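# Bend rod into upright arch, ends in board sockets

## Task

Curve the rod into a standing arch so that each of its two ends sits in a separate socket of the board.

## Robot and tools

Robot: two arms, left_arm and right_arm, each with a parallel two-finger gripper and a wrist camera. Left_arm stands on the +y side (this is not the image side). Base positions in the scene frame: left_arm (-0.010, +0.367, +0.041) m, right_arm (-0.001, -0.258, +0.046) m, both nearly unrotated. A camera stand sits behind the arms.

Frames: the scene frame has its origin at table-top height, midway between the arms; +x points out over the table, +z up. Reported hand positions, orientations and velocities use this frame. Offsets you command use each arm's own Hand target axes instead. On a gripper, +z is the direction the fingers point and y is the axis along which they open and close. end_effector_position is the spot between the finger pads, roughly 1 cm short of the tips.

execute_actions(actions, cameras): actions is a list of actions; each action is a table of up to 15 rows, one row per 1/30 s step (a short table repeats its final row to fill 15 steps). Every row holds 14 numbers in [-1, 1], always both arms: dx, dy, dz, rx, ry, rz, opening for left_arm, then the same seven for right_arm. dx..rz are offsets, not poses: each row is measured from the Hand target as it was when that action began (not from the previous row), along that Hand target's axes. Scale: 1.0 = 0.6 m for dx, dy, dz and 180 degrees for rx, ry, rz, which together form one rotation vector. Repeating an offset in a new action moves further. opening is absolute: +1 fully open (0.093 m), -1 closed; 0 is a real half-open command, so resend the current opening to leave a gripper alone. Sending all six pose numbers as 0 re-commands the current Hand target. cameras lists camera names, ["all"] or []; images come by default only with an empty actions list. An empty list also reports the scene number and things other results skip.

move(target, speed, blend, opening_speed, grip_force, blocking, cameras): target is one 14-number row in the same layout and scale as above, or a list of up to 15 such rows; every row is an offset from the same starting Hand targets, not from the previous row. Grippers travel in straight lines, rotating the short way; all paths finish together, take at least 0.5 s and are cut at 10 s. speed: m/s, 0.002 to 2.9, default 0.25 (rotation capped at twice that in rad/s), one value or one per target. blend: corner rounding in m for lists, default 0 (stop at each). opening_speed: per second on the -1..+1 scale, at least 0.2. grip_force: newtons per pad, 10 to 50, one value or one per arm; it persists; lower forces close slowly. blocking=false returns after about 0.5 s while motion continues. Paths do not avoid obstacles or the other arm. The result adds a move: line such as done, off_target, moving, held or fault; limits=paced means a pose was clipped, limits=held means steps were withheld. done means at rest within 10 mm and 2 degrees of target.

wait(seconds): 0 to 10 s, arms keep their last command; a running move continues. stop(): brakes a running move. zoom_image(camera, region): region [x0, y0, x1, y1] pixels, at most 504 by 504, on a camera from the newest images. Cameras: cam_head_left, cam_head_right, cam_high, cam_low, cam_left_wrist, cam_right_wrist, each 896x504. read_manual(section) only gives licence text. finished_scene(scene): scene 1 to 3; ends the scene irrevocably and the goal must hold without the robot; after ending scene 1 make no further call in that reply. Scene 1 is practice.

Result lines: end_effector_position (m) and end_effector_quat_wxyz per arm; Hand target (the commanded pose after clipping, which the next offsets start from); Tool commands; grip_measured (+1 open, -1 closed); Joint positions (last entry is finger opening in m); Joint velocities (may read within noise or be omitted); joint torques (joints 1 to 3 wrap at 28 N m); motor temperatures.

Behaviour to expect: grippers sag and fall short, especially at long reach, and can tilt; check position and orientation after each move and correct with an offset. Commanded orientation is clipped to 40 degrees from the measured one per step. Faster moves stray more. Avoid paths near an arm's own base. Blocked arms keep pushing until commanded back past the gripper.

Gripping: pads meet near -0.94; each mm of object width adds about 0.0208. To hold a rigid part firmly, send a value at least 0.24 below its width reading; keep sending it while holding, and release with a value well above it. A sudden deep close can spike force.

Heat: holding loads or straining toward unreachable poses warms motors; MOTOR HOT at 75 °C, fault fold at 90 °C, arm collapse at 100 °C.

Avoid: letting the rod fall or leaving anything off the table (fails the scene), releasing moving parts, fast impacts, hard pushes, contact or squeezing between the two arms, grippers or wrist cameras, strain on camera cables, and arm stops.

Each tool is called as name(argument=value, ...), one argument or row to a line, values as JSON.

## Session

execute_actions(
  actions=[],
)

Scene clock: 0.00 s.
left_arm: end_effector_position=(+0.3536, +0.3721, +0.1419) grip_measured=+1.000 end_effector_quat_wxyz=(+0.629, -0.024, +0.777, +0.027) | right_arm: end_effector_position=(+0.3641, -0.2634, +0.1384) grip_measured=+1.000 end_effector_quat_wxyz=(+0.611, +0.029, +0.791, -0.003)
Joint positions: left_arm=[-0.033 1.552 0.204 1.138 -0.106 -0.011 0.093] | right_arm=[-0.004 1.551 0.218 1.076 0.048 0.045 0.093]
Joint velocities: within noise
Joint torques (N m): no reading
Motor temperatures (°C): left_arm=[30 36 37 29 28 29 30] | right_arm=[28 35 36 31 30 31 29]
Heat: left arm: 37 °C; right arm: 36 °C.
Hand target: left_arm +0.3571, +0.3720, +0.1520; +0.642, -0.025, +0.766, +0.026 | right_arm +0.3679, -0.2634, +0.1486; +0.625, +0.029, +0.780, -0.003
Tool commands: left_gripper/opening=+1.0 right_gripper/opening=+1.0

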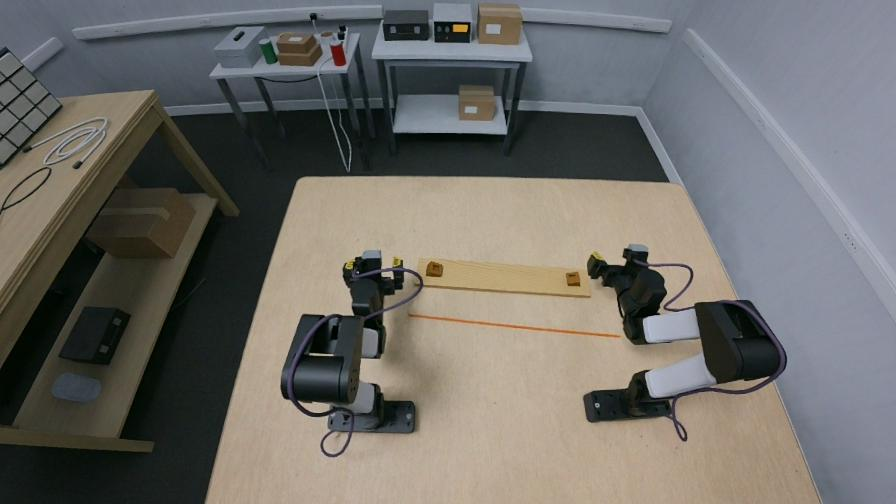

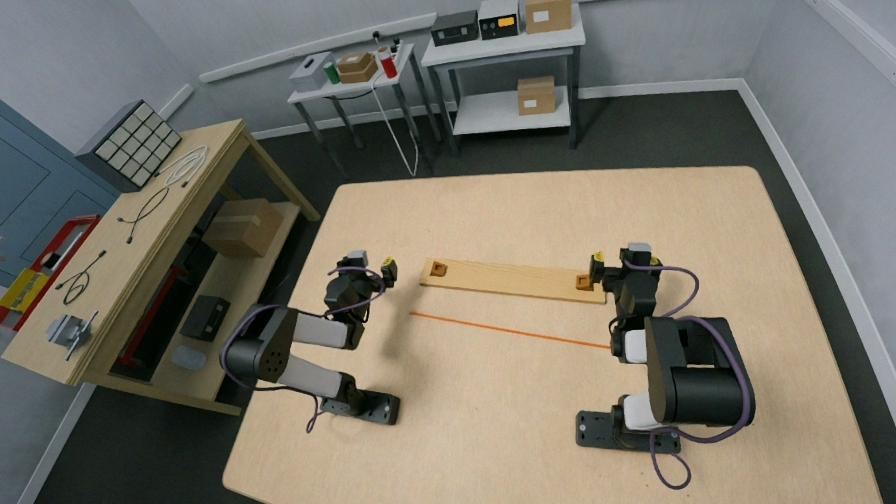

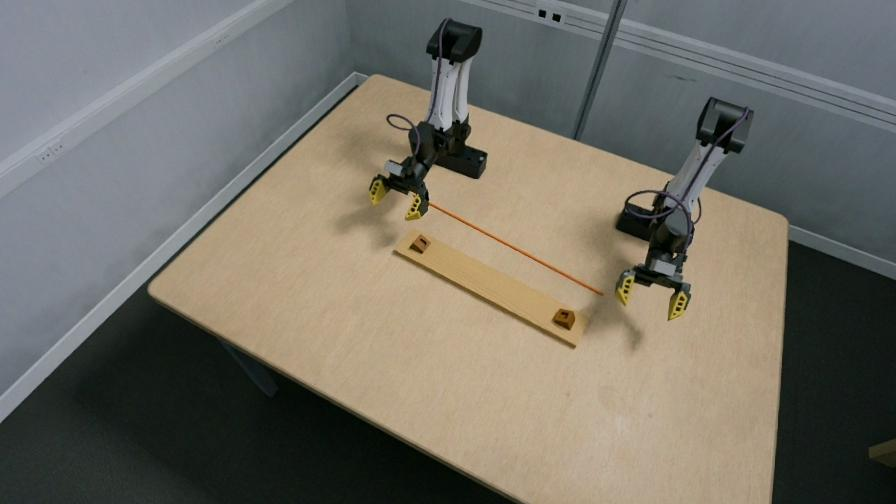

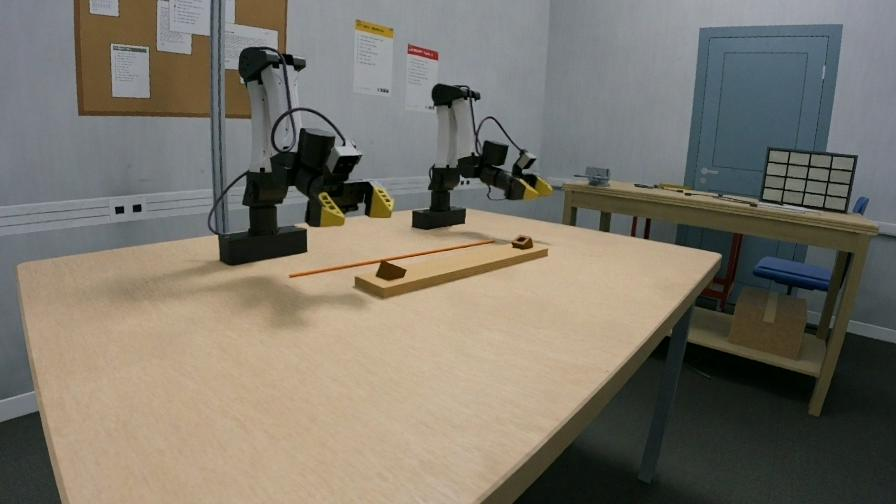

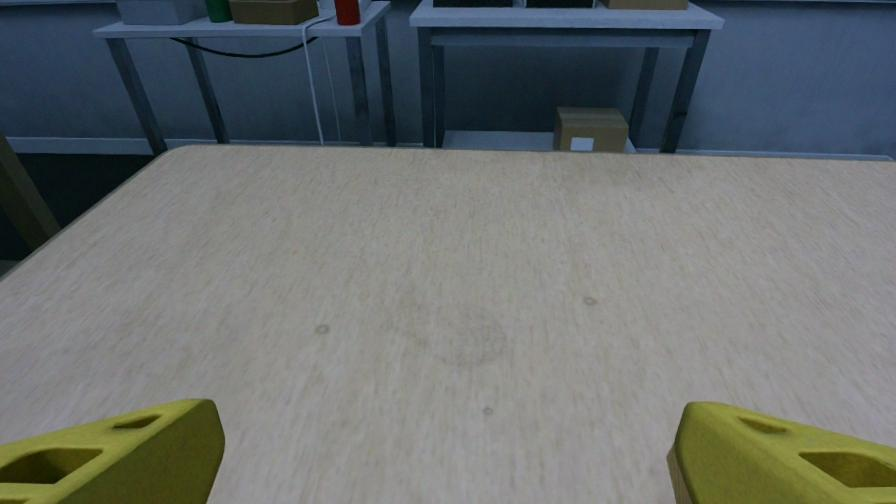

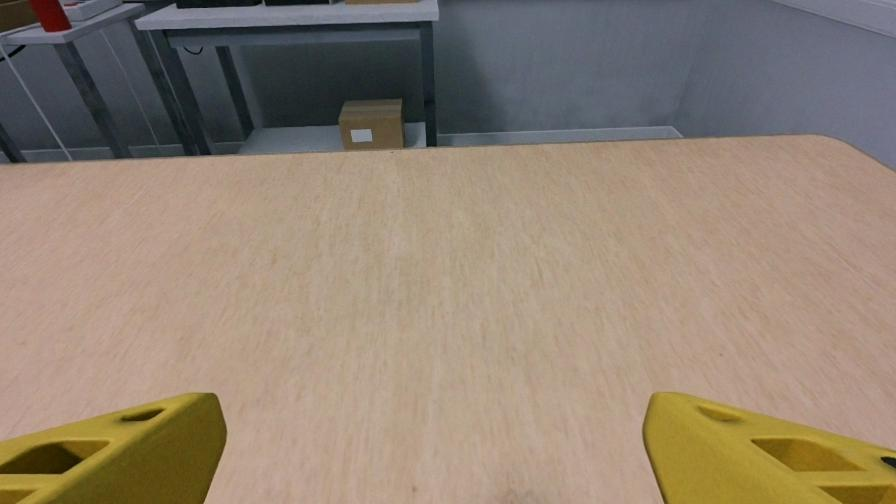

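move(
  target=[0.0497,-0.2,-0.0973,0.386,0.314,0.457,0.2,0.0583,0.0143,-0.121,-0.311,0.350,-0.402,0.2],
  speed=0.5,
  cameras=["cam_left_wrist","cam_right_wrist"],
)

Scene clock: 13.23 s.
left_arm: end_effector_position=(+0.2957, +0.2503, +0.1250) grip_measured=+0.202 end_effector_quat_wxyz=(-0.008, +0.744, +0.669, -0.007) | right_arm: end_effector_position=(+0.2843, -0.2506, +0.1238) grip_measured=+0.202 end_effector_quat_wxyz=(-0.001, -0.653, +0.758, +0.008)
Joint positions: left_arm=[-0.359 1.815 1.405 -1.181 0.006 1.317 0.055] | right_arm=[0.008 1.657 1.191 -1.117 -0.011 -1.403 0.055]
Joint torques (N m): left_arm=[-0.51 -6.61 8.36 0.25 -0.06 0.26] | right_arm=[0.13 -5.2 7.84 0.3 -0.03 -0.14]
Motor temperatures (°C): left_arm=[30 37 38 33 28 29 30] | right_arm=[28 36 38 38 30 31 29]
Heat: left arm: 38 °C; right arm: 38 °C.
Hand target: left_arm +0.3031, +0.2480, +0.1318; -0.001, +0.750, +0.662, +0.000 | right_arm +0.2900, -0.2503, +0.1307; +0.000, -0.661, +0.751, +0.001
Off the commanded pose: left_arm 0.010 m, 2 deg | right_arm 0.009 m, 1 deg.
move: done
Images, in order (width x height): cam_left_wrist 896x504, cam_right_wrist 896x504.

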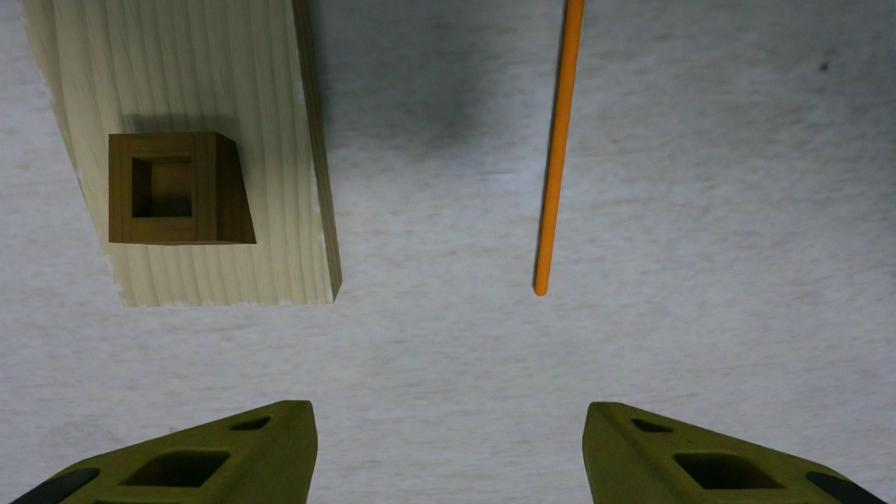

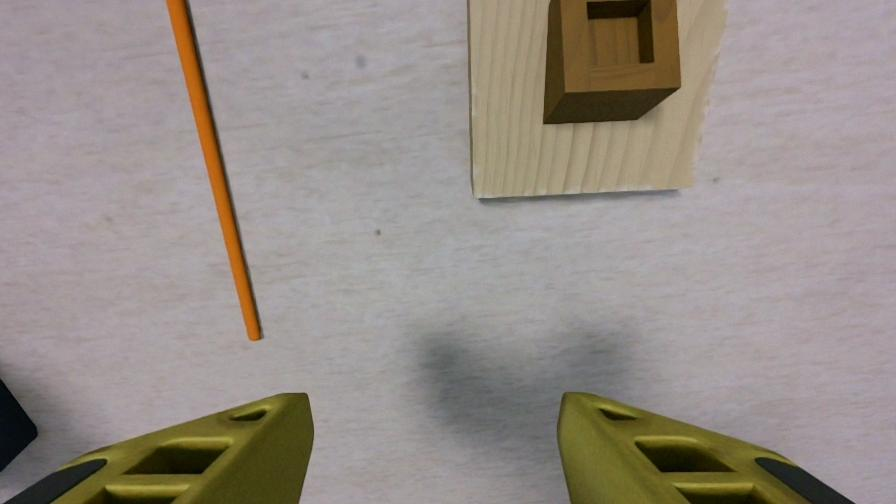

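move(
  target=[-0.0232,-0.0772,0.1263,0,0,0.004,0.2,0.0123,0.154,0.1312,0,0,-0.007,0.2],
  speed=0.3,
  cameras=["cam_left_wrist","cam_right_wrist"],
)

Scene clock: 31.83 s.
left_arm: end_effector_position=(+0.2525, +0.2416, +0.0500) grip_measured=+0.202 end_effector_quat_wxyz=(-0.017, +0.757, +0.654, -0.010) | right_arm: end_effector_position=(+0.1945, -0.2461, +0.0522) grip_measured=+0.202 end_effector_quat_wxyz=(-0.007, -0.665, +0.747, +0.012)
Joint positions: left_arm=[-0.44 1.794 1.061 -0.877 0.005 1.275 0.055] | right_arm=[0.041 1.435 0.669 -0.831 -0.01 -1.403 0.055]
Joint torques (N m): left_arm=[-0.66 -9.02 4.03 0.48 -0.04 -0.02] | right_arm=[0.23 -4.53 3.78 0.6 -0.03 -0.07]
Heat: left arm: 40 °C; right arm: 41 °C.
Hand target: left_arm +0.2554, +0.2399, +0.0560; -0.001, +0.754, +0.657, +0.000 | right_arm +0.1973, -0.2460, +0.0522; +0.000, -0.669, +0.743, +0.001
Off the commanded pose: left_arm 0.007 m, 2 deg | right_arm 0.003 m, 2 deg.
move: done
Images, in order (width x height): cam_left_wrist 896x504, cam_right_wrist 896x504.

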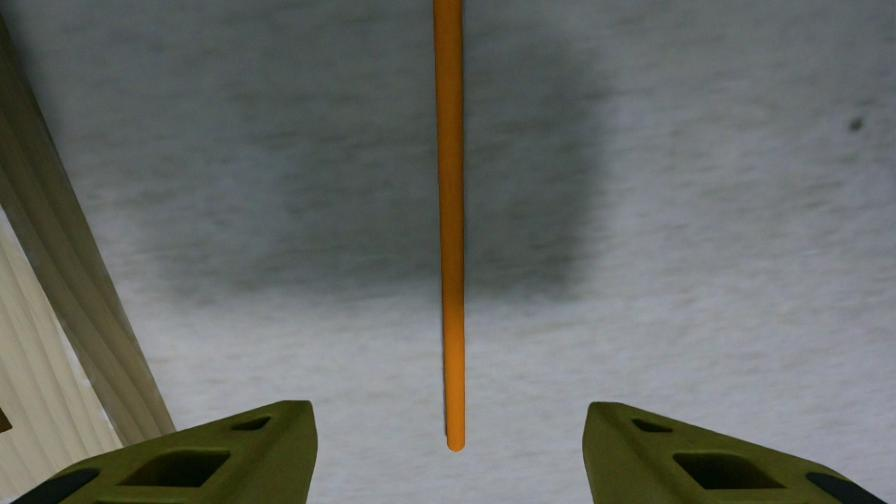

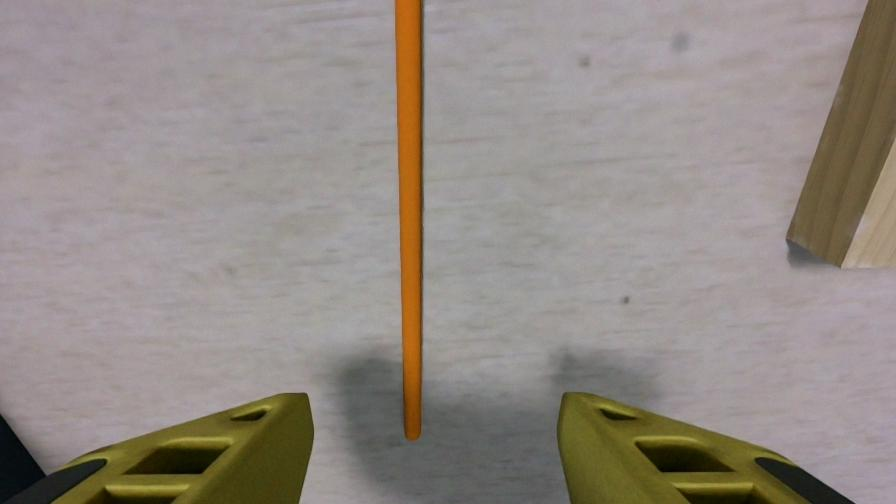

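move(
  target=[-0.005,-0.0083,0.0883,0,0,-0.004,0.2,-0.005,0.0175,0.083,0,0,0.008,0.2],
  speed=0.12,
  cameras=["cam_left_wrist","cam_right_wrist"],
)

Scene clock: 42.63 s.
left_arm: end_effector_position=(+0.2445, +0.2415, +0.0078) grip_measured=+0.201 end_effector_quat_wxyz=(-0.015, +0.752, +0.659, -0.007) | right_arm: end_effector_position=(+0.1744, -0.2429, +0.0066) grip_measured=+0.201 end_effector_quat_wxyz=(-0.019, -0.660, +0.751, +0.021)
Joint positions: left_arm=[-0.454 1.858 0.945 -0.691 0.002 1.247 0.055] | right_arm=[0.065 1.525 0.52 -0.622 -0.01 -1.367 0.055]
Joint torques (N m): left_arm=[-0.75 -5.86 3.59 0.82 -0.02 -0.01] | right_arm=[0.31 -2.97 3.3 1.04 -0.05 0.06]
Motor temperatures (°C): left_arm=[30 42 40 30 28 29 30] | right_arm=[28 37 41 33 30 31 29]
Heat: left arm: 42 °C; right arm: 41 °C.
Hand target: left_arm +0.2500, +0.2376, +0.0031; -0.001, +0.749, +0.662, +0.000 | right_arm +0.1870, -0.2418, +0.0024; +0.000, -0.660, +0.752, +0.001
Off the commanded pose: left_arm 0.008 m, 2 deg | right_arm 0.013 m, 3 deg.
move: off_target (right_arm)
Images, in order (width x height): cam_left_wrist 896x504, cam_right_wrist 896x504.

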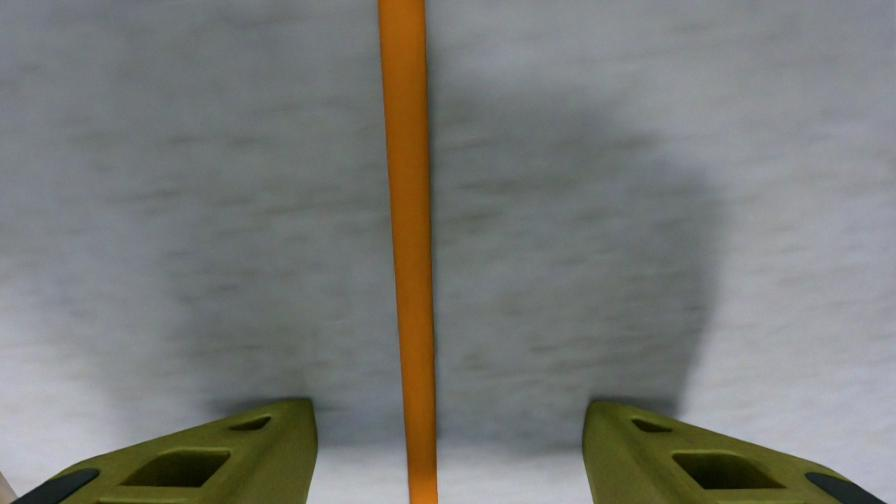

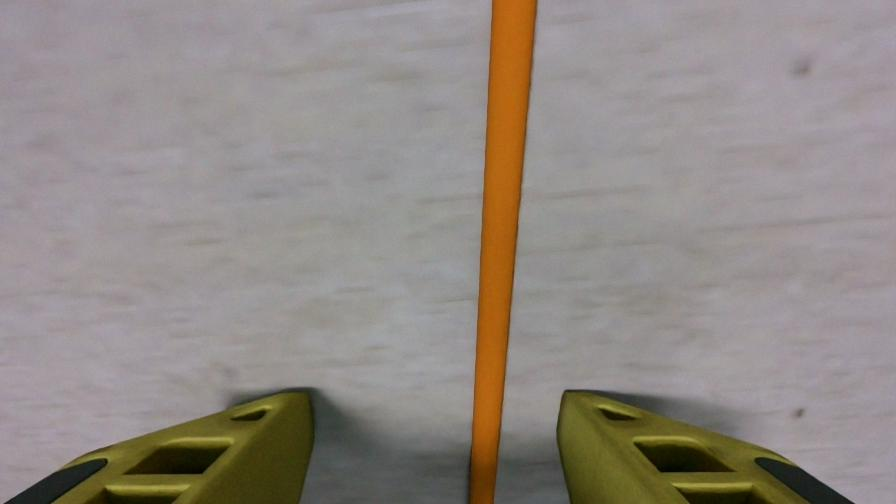

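move(
  target=[
    [0,0.008,-0.004,0,0,0,0.2,0,0,-0.005,0,0,0,0.2],
    [0,0.008,-0.002,0,0,0,-1,0,0,-0.002,0,0,0,-1],
  ],
  speed=0.12,
  opening_speed=1.0,
  cameras=["cam_left_wrist","cam_right_wrist"],
)

Scene clock: 52.73 s.
left_arm: end_effector_position=(+0.2485, +0.2399, +0.0071) grip_measured=-0.977 end_effector_quat_wxyz=(-0.007, +0.752, +0.659, -0.003) | right_arm: end_effector_position=(+0.1857, -0.2422, +0.0063) grip_measured=-0.959 end_effector_quat_wxyz=(-0.001, -0.660, +0.751, +0.006)
Joint positions: left_arm=[-0.454 1.86 0.945 -0.672 0 1.247 0] | right_arm=[0.065 1.525 0.52 -0.575 -0.009 -1.365 0]
Joint torques (N m): left_arm=[-0.24 -5.22 5.33 0.58 -0.01 0.03] | right_arm=[0.29 -2.97 3.47 0.69 -0.05 0.05]
Heat: left arm: 42 °C; right arm: 40 °C.
Hand target: left_arm +0.2548, +0.2370, +0.0043; +0.000, +0.749, +0.662, +0.000 | right_arm +0.1870, -0.2418, +0.0036; +0.000, -0.660, +0.752, +0.001
Off the commanded pose: left_arm 0.007 m, 1 deg | right_arm 0.003 m, 1 deg.
move: done; target 2's new opening was sent with right_arm's hand 0.013 m and 3 deg from that target
Images, in order (width x height): cam_left_wrist 896x504, cam_right_wrist 896x504.

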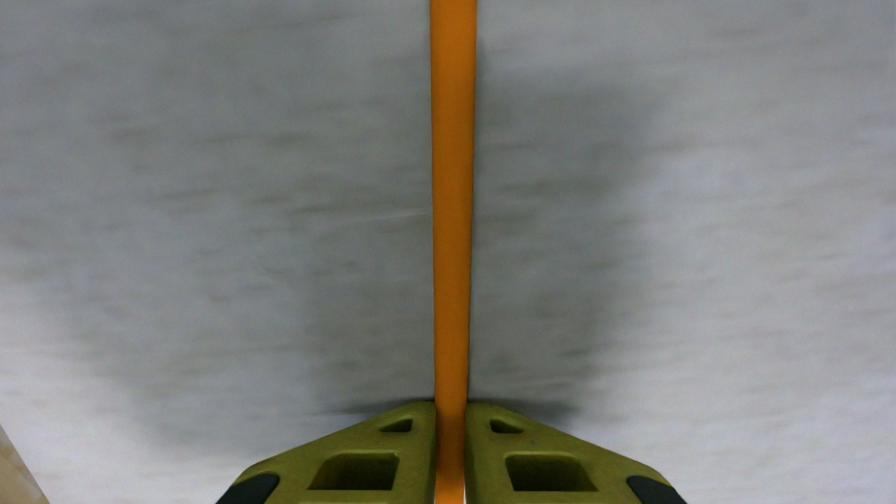

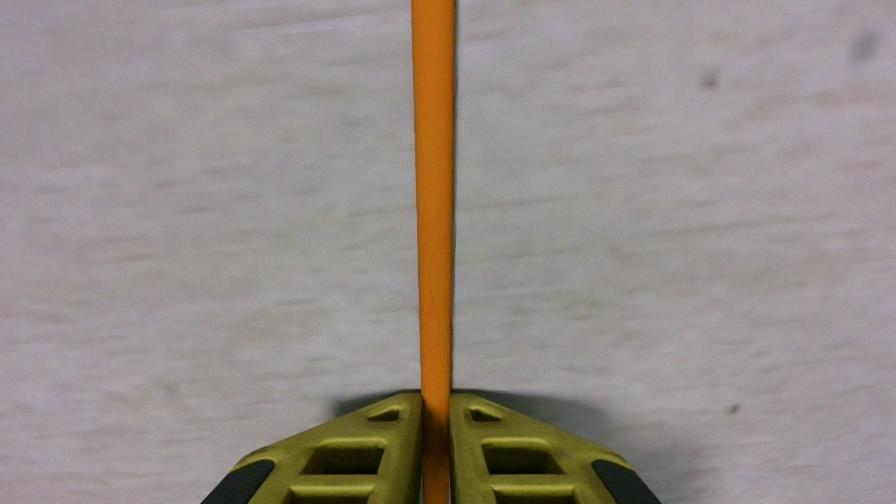

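move(
  target=[
    [0,0,-0.0833,0,0,0,-1,0,0,-0.0833,0,0,0,-1],
    [0.03,0.1208,-0.1595,0,-0.111,-0.002,-1,-0.0402,-0.131,-0.1607,0,-0.111,-0.002,-1],
    [0.011,0.1987,-0.2095,-0.001,-0.222,-0.004,-1,-0.1055,-0.2185,-0.2107,-0.001,-0.222,-0.004,-1],
    [-0.052,0.2262,-0.2012,-0.005,-0.4,-0.007,-1,-0.1945,-0.2628,-0.2023,-0.005,-0.4,-0.007,-1],
  ],
  speed=0.18,
  blend=0.03,
  cameras=["cam_head_left","cam_head_right","cam_high","cam_low"],
)

zoom_image(
  camera="cam_low",
  region=[360, 210, 450, 310],
)

zoom_image(
  camera="cam_low",
  region=[490, 180, 560, 260],
)

zoom_image(
  camera="cam_high",
  region=[520, 240, 620, 350],
)

zoom_image(
  camera="cam_high",
  region=[380, 190, 450, 270],
)

zoom_image(
  camera="cam_head_left",
  region=[540, 220, 620, 300],
)

zoom_image(
  camera="cam_head_right",
  region=[410, 220, 480, 290],
)

Scene clock: 97.30 s.
left_arm: end_effector_position=(+0.3807, +0.2016, +0.1130) grip_measured=-0.977 end_effector_quat_wxyz=(+0.364, +0.601, +0.571, -0.425) | right_arm: end_effector_position=(+0.3493, -0.1606, +0.1089) grip_measured=-0.971 end_effector_quat_wxyz=(+0.403, -0.540, +0.633, +0.382)
Joint positions: left_arm=[-0.023 2.282 1.61 -1.091 1.179 1.725 0] | right_arm=[-0.181 2.061 1.204 -0.865 -1.173 -1.683 0]
Joint torques (N m): left_arm=[-2.13 -9.29 6.34 0.14 1.16 0.3] | right_arm=[1.98 -7.31 6.38 0.35 -1.54 -0.13]
Heat: left arm: 41 °C; right arm: 39 °C.
Hand target: left_arm +0.3857, +0.1892, +0.1249; +0.394, +0.599, +0.543, -0.436 | right_arm +0.3587, -0.1466, +0.1248; +0.437, -0.541, +0.601, +0.394
Off the commanded pose: left_arm 0.018 m, 5 deg | right_arm 0.023 m, 5 deg.
move: off_target (left_arm, right_arm); blend cut to 0.0249 m at target 1
Images, in order (width x height): cam_head_left 896x504, cam_head_right 896x504, cam_high 896x504, cam_low 896x504.

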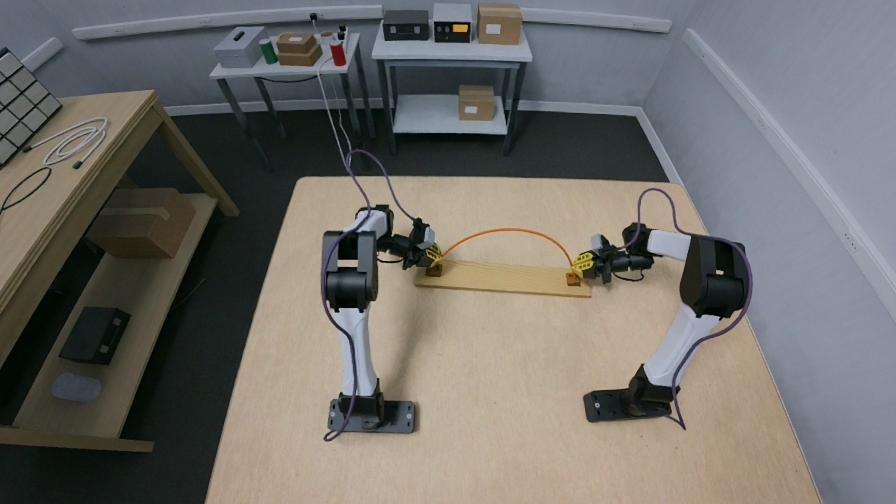

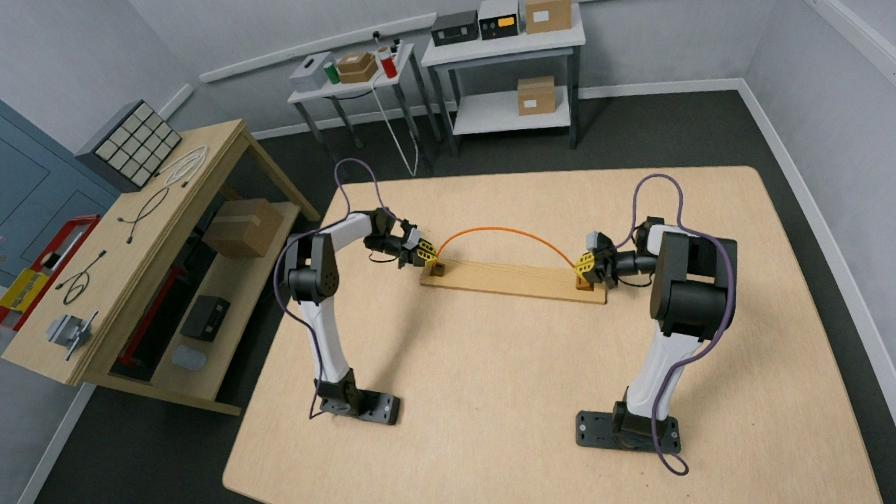

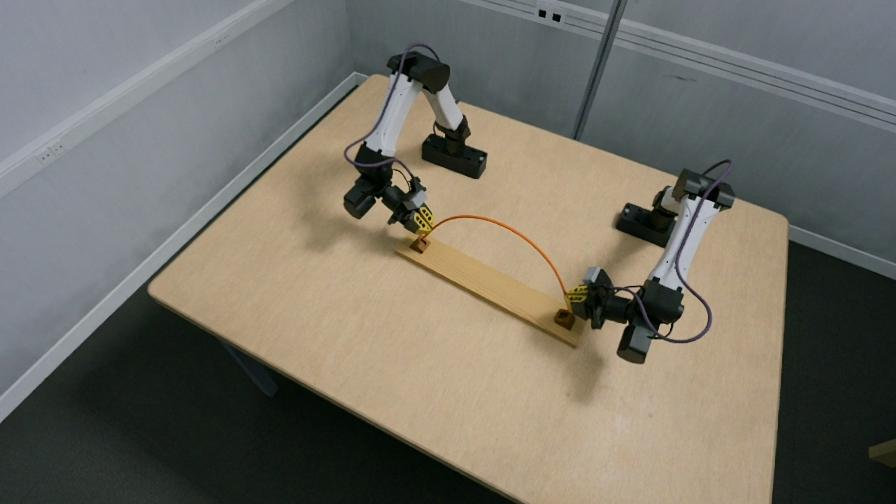

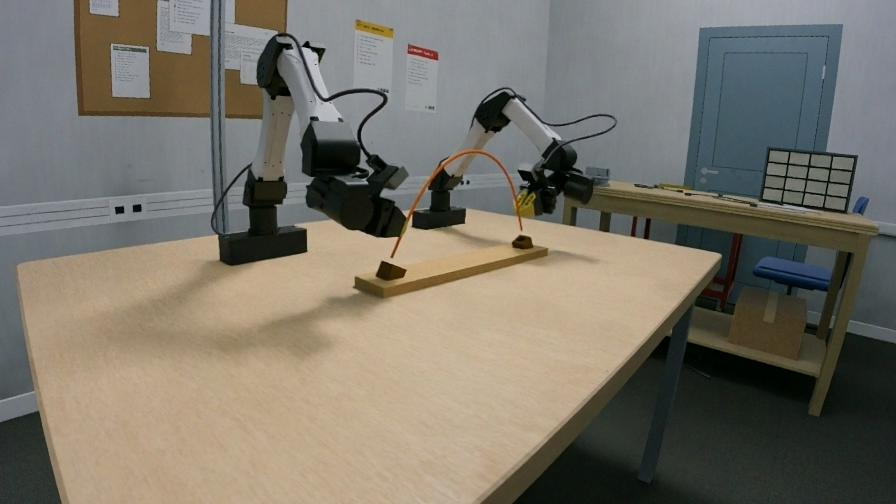

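Scaled by 5.040 from the camera's 896x504 image, which has a finer 1280x720 frame.

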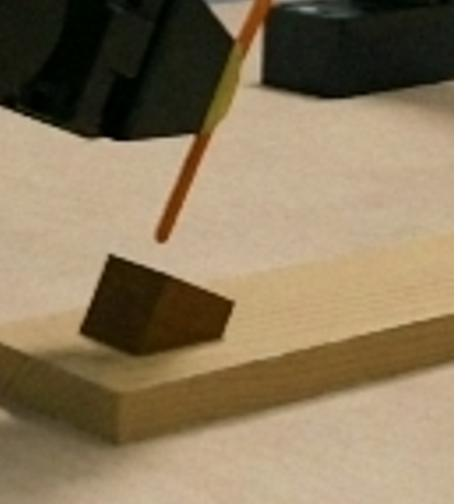

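Scaled by 6.300 from the camera's 896x504 image, which has a finer 1280x720 frame.

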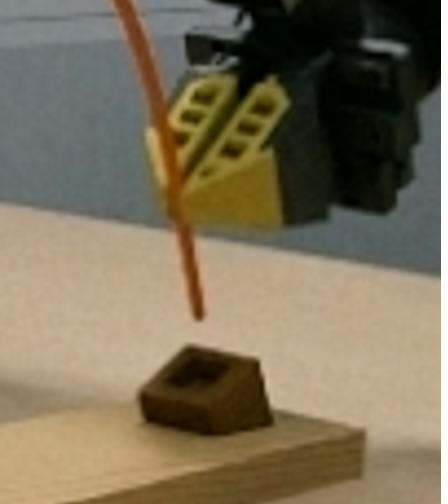

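Scaled by 4.582 from the camera's 896x504 image, which has a finer 1280x720 frame.

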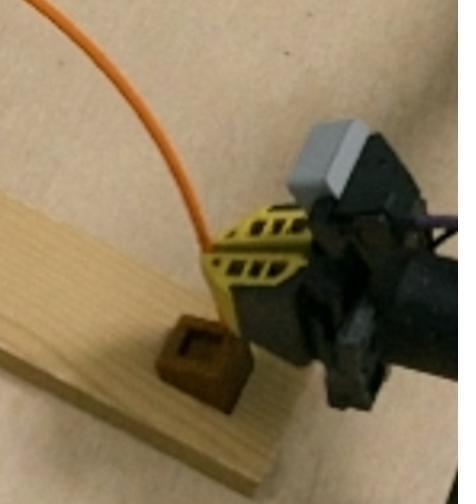

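Scaled by 6.300 from the camera's 896x504 image, which has a finer 1280x720 frame.

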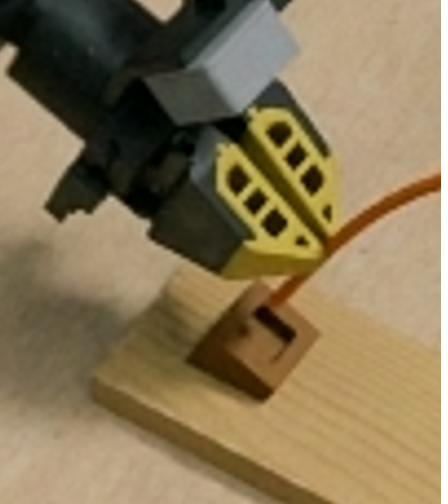

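Scaled by 6.300 from the camera's 896x504 image, which has a finer 1280x720 frame.

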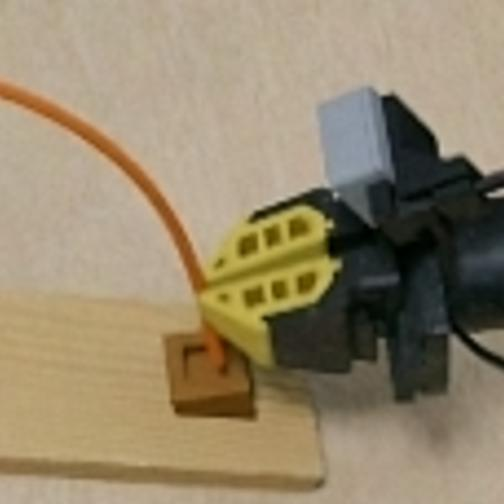

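Scaled by 7.200 from the camera's 896x504 image, which has a finer 1280x720 frame.

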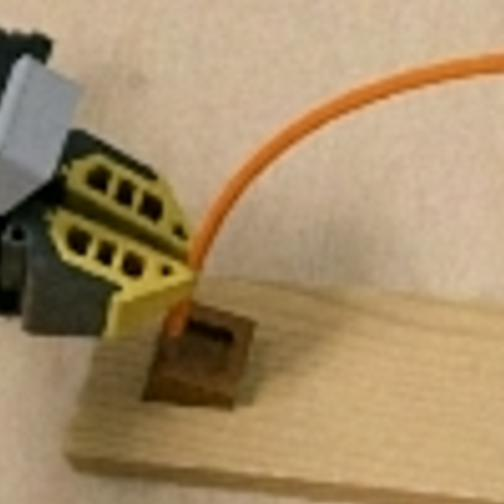

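move(
  target=[0.0145,0.0088,0.02,0,0,0,-1,0.0165,-0.0047,0.014,0,0,0,-1],
  speed=0.08,
  cameras=["cam_head_left","cam_head_right","cam_high","cam_low"],
)

zoom_image(
  camera="cam_low",
  region=[360, 210, 450, 310],
)

zoom_image(
  camera="cam_low",
  region=[490, 180, 560, 260],
)

zoom_image(
  camera="cam_high",
  region=[520, 240, 620, 350],
)

zoom_image(
  camera="cam_high",
  region=[380, 190, 450, 270],
)

zoom_image(
  camera="cam_head_left",
  region=[540, 220, 620, 300],
)

zoom_image(
  camera="cam_head_right",
  region=[410, 220, 480, 290],
)

Scene clock: 112.70 s.
left_arm: end_effector_position=(+0.3878, +0.1956, +0.1010) grip_measured=-0.977 end_effector_quat_wxyz=(+0.372, +0.606, +0.564, -0.419) | right_arm: end_effector_position=(+0.3564, -0.1576, +0.0987) grip_measured=-0.971 end_effector_quat_wxyz=(+0.410, -0.547, +0.626, +0.375)
Joint positions: left_arm=[-0.036 2.311 1.61 -1.013 1.185 1.701 0] | right_arm=[-0.17 2.091 1.204 -0.793 -1.176 -1.666 0]
Joint torques (N m): left_arm=[-2.91 -9.72 5.93 0.25 1.13 0.02] | right_arm=[2.22 -7.5 5.48 0.42 -1.53 0.02]
Heat: left arm: 44 °C; right arm: 41 °C.
Hand target: left_arm +0.3901, +0.1800, +0.1128; +0.394, +0.599, +0.544, -0.436 | right_arm +0.3621, -0.1420, +0.1127; +0.437, -0.541, +0.601, +0.394
Off the commanded pose: left_arm 0.020 m, 4 deg | right_arm 0.022 m, 5 deg.
move: off_target (left_arm, right_arm)
Images, in order (width x height): cam_head_left 896x504, cam_head_right 896x504, cam_high 896x504, cam_low 896x504.

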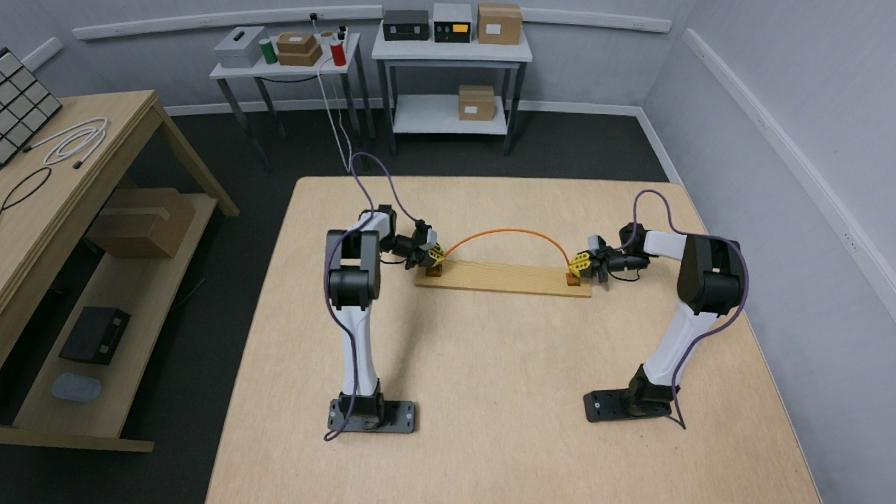

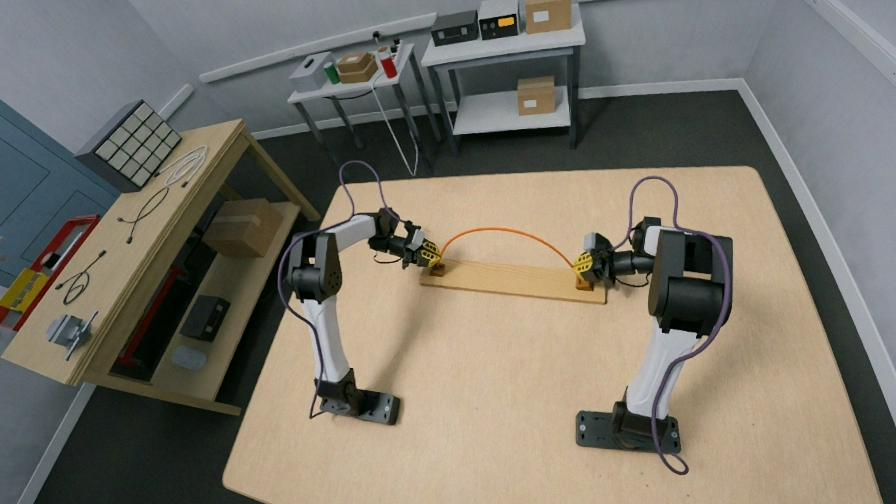

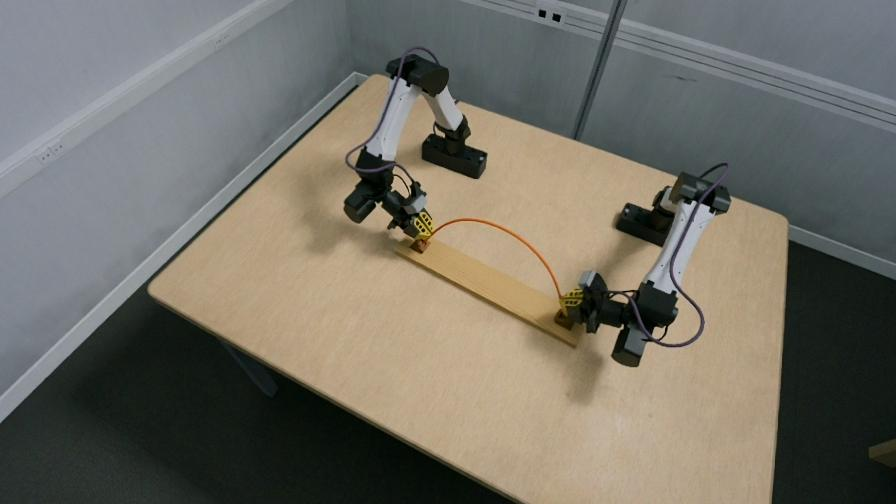

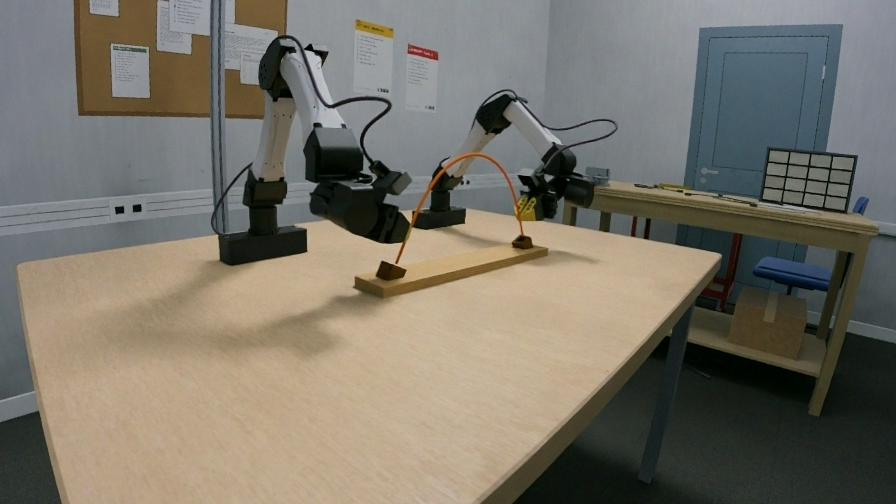

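Scaled by 5.040 from the camera's 896x504 image, which has a finer 1280x720 frame.

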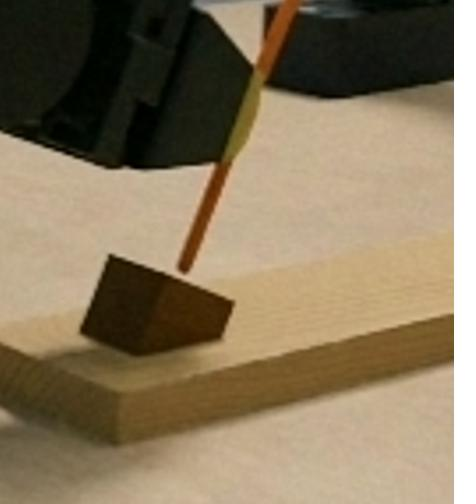

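Scaled by 6.300 from the camera's 896x504 image, which has a finer 1280x720 frame.

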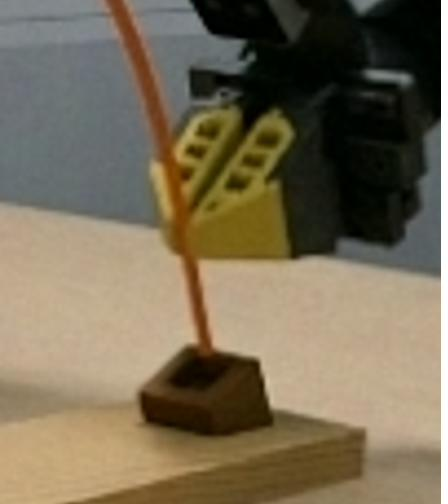

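Scaled by 4.582 from the camera's 896x504 image, which has a finer 1280x720 frame.

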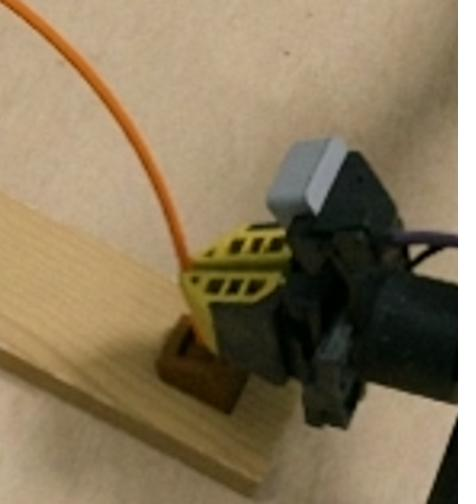

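Scaled by 6.300 from the camera's 896x504 image, which has a finer 1280x720 frame.

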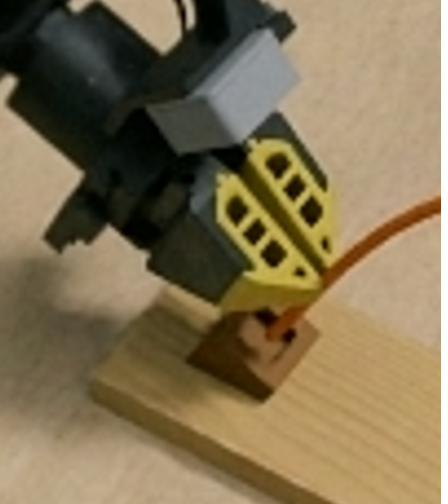

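Scaled by 6.300 from the camera's 896x504 image, which has a finer 1280x720 frame.

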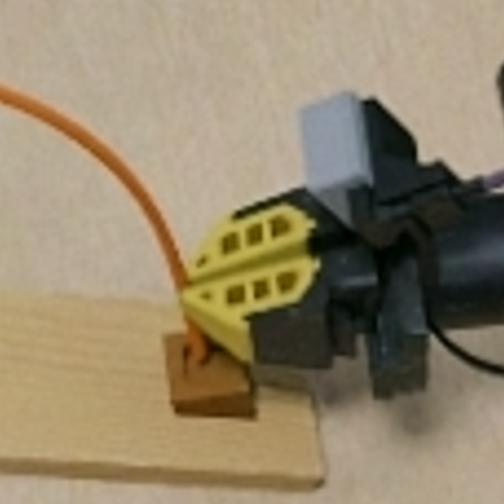

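Scaled by 7.200 from the camera's 896x504 image, which has a finer 1280x720 frame.

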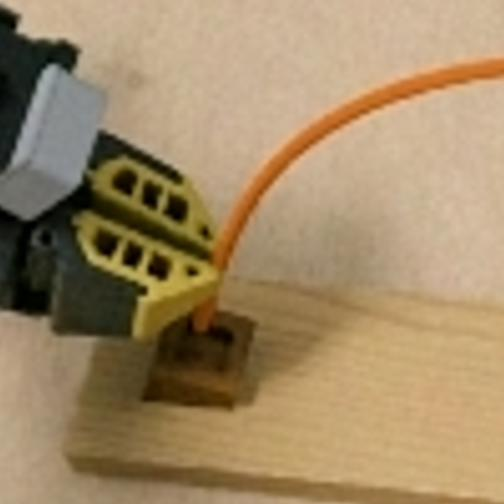

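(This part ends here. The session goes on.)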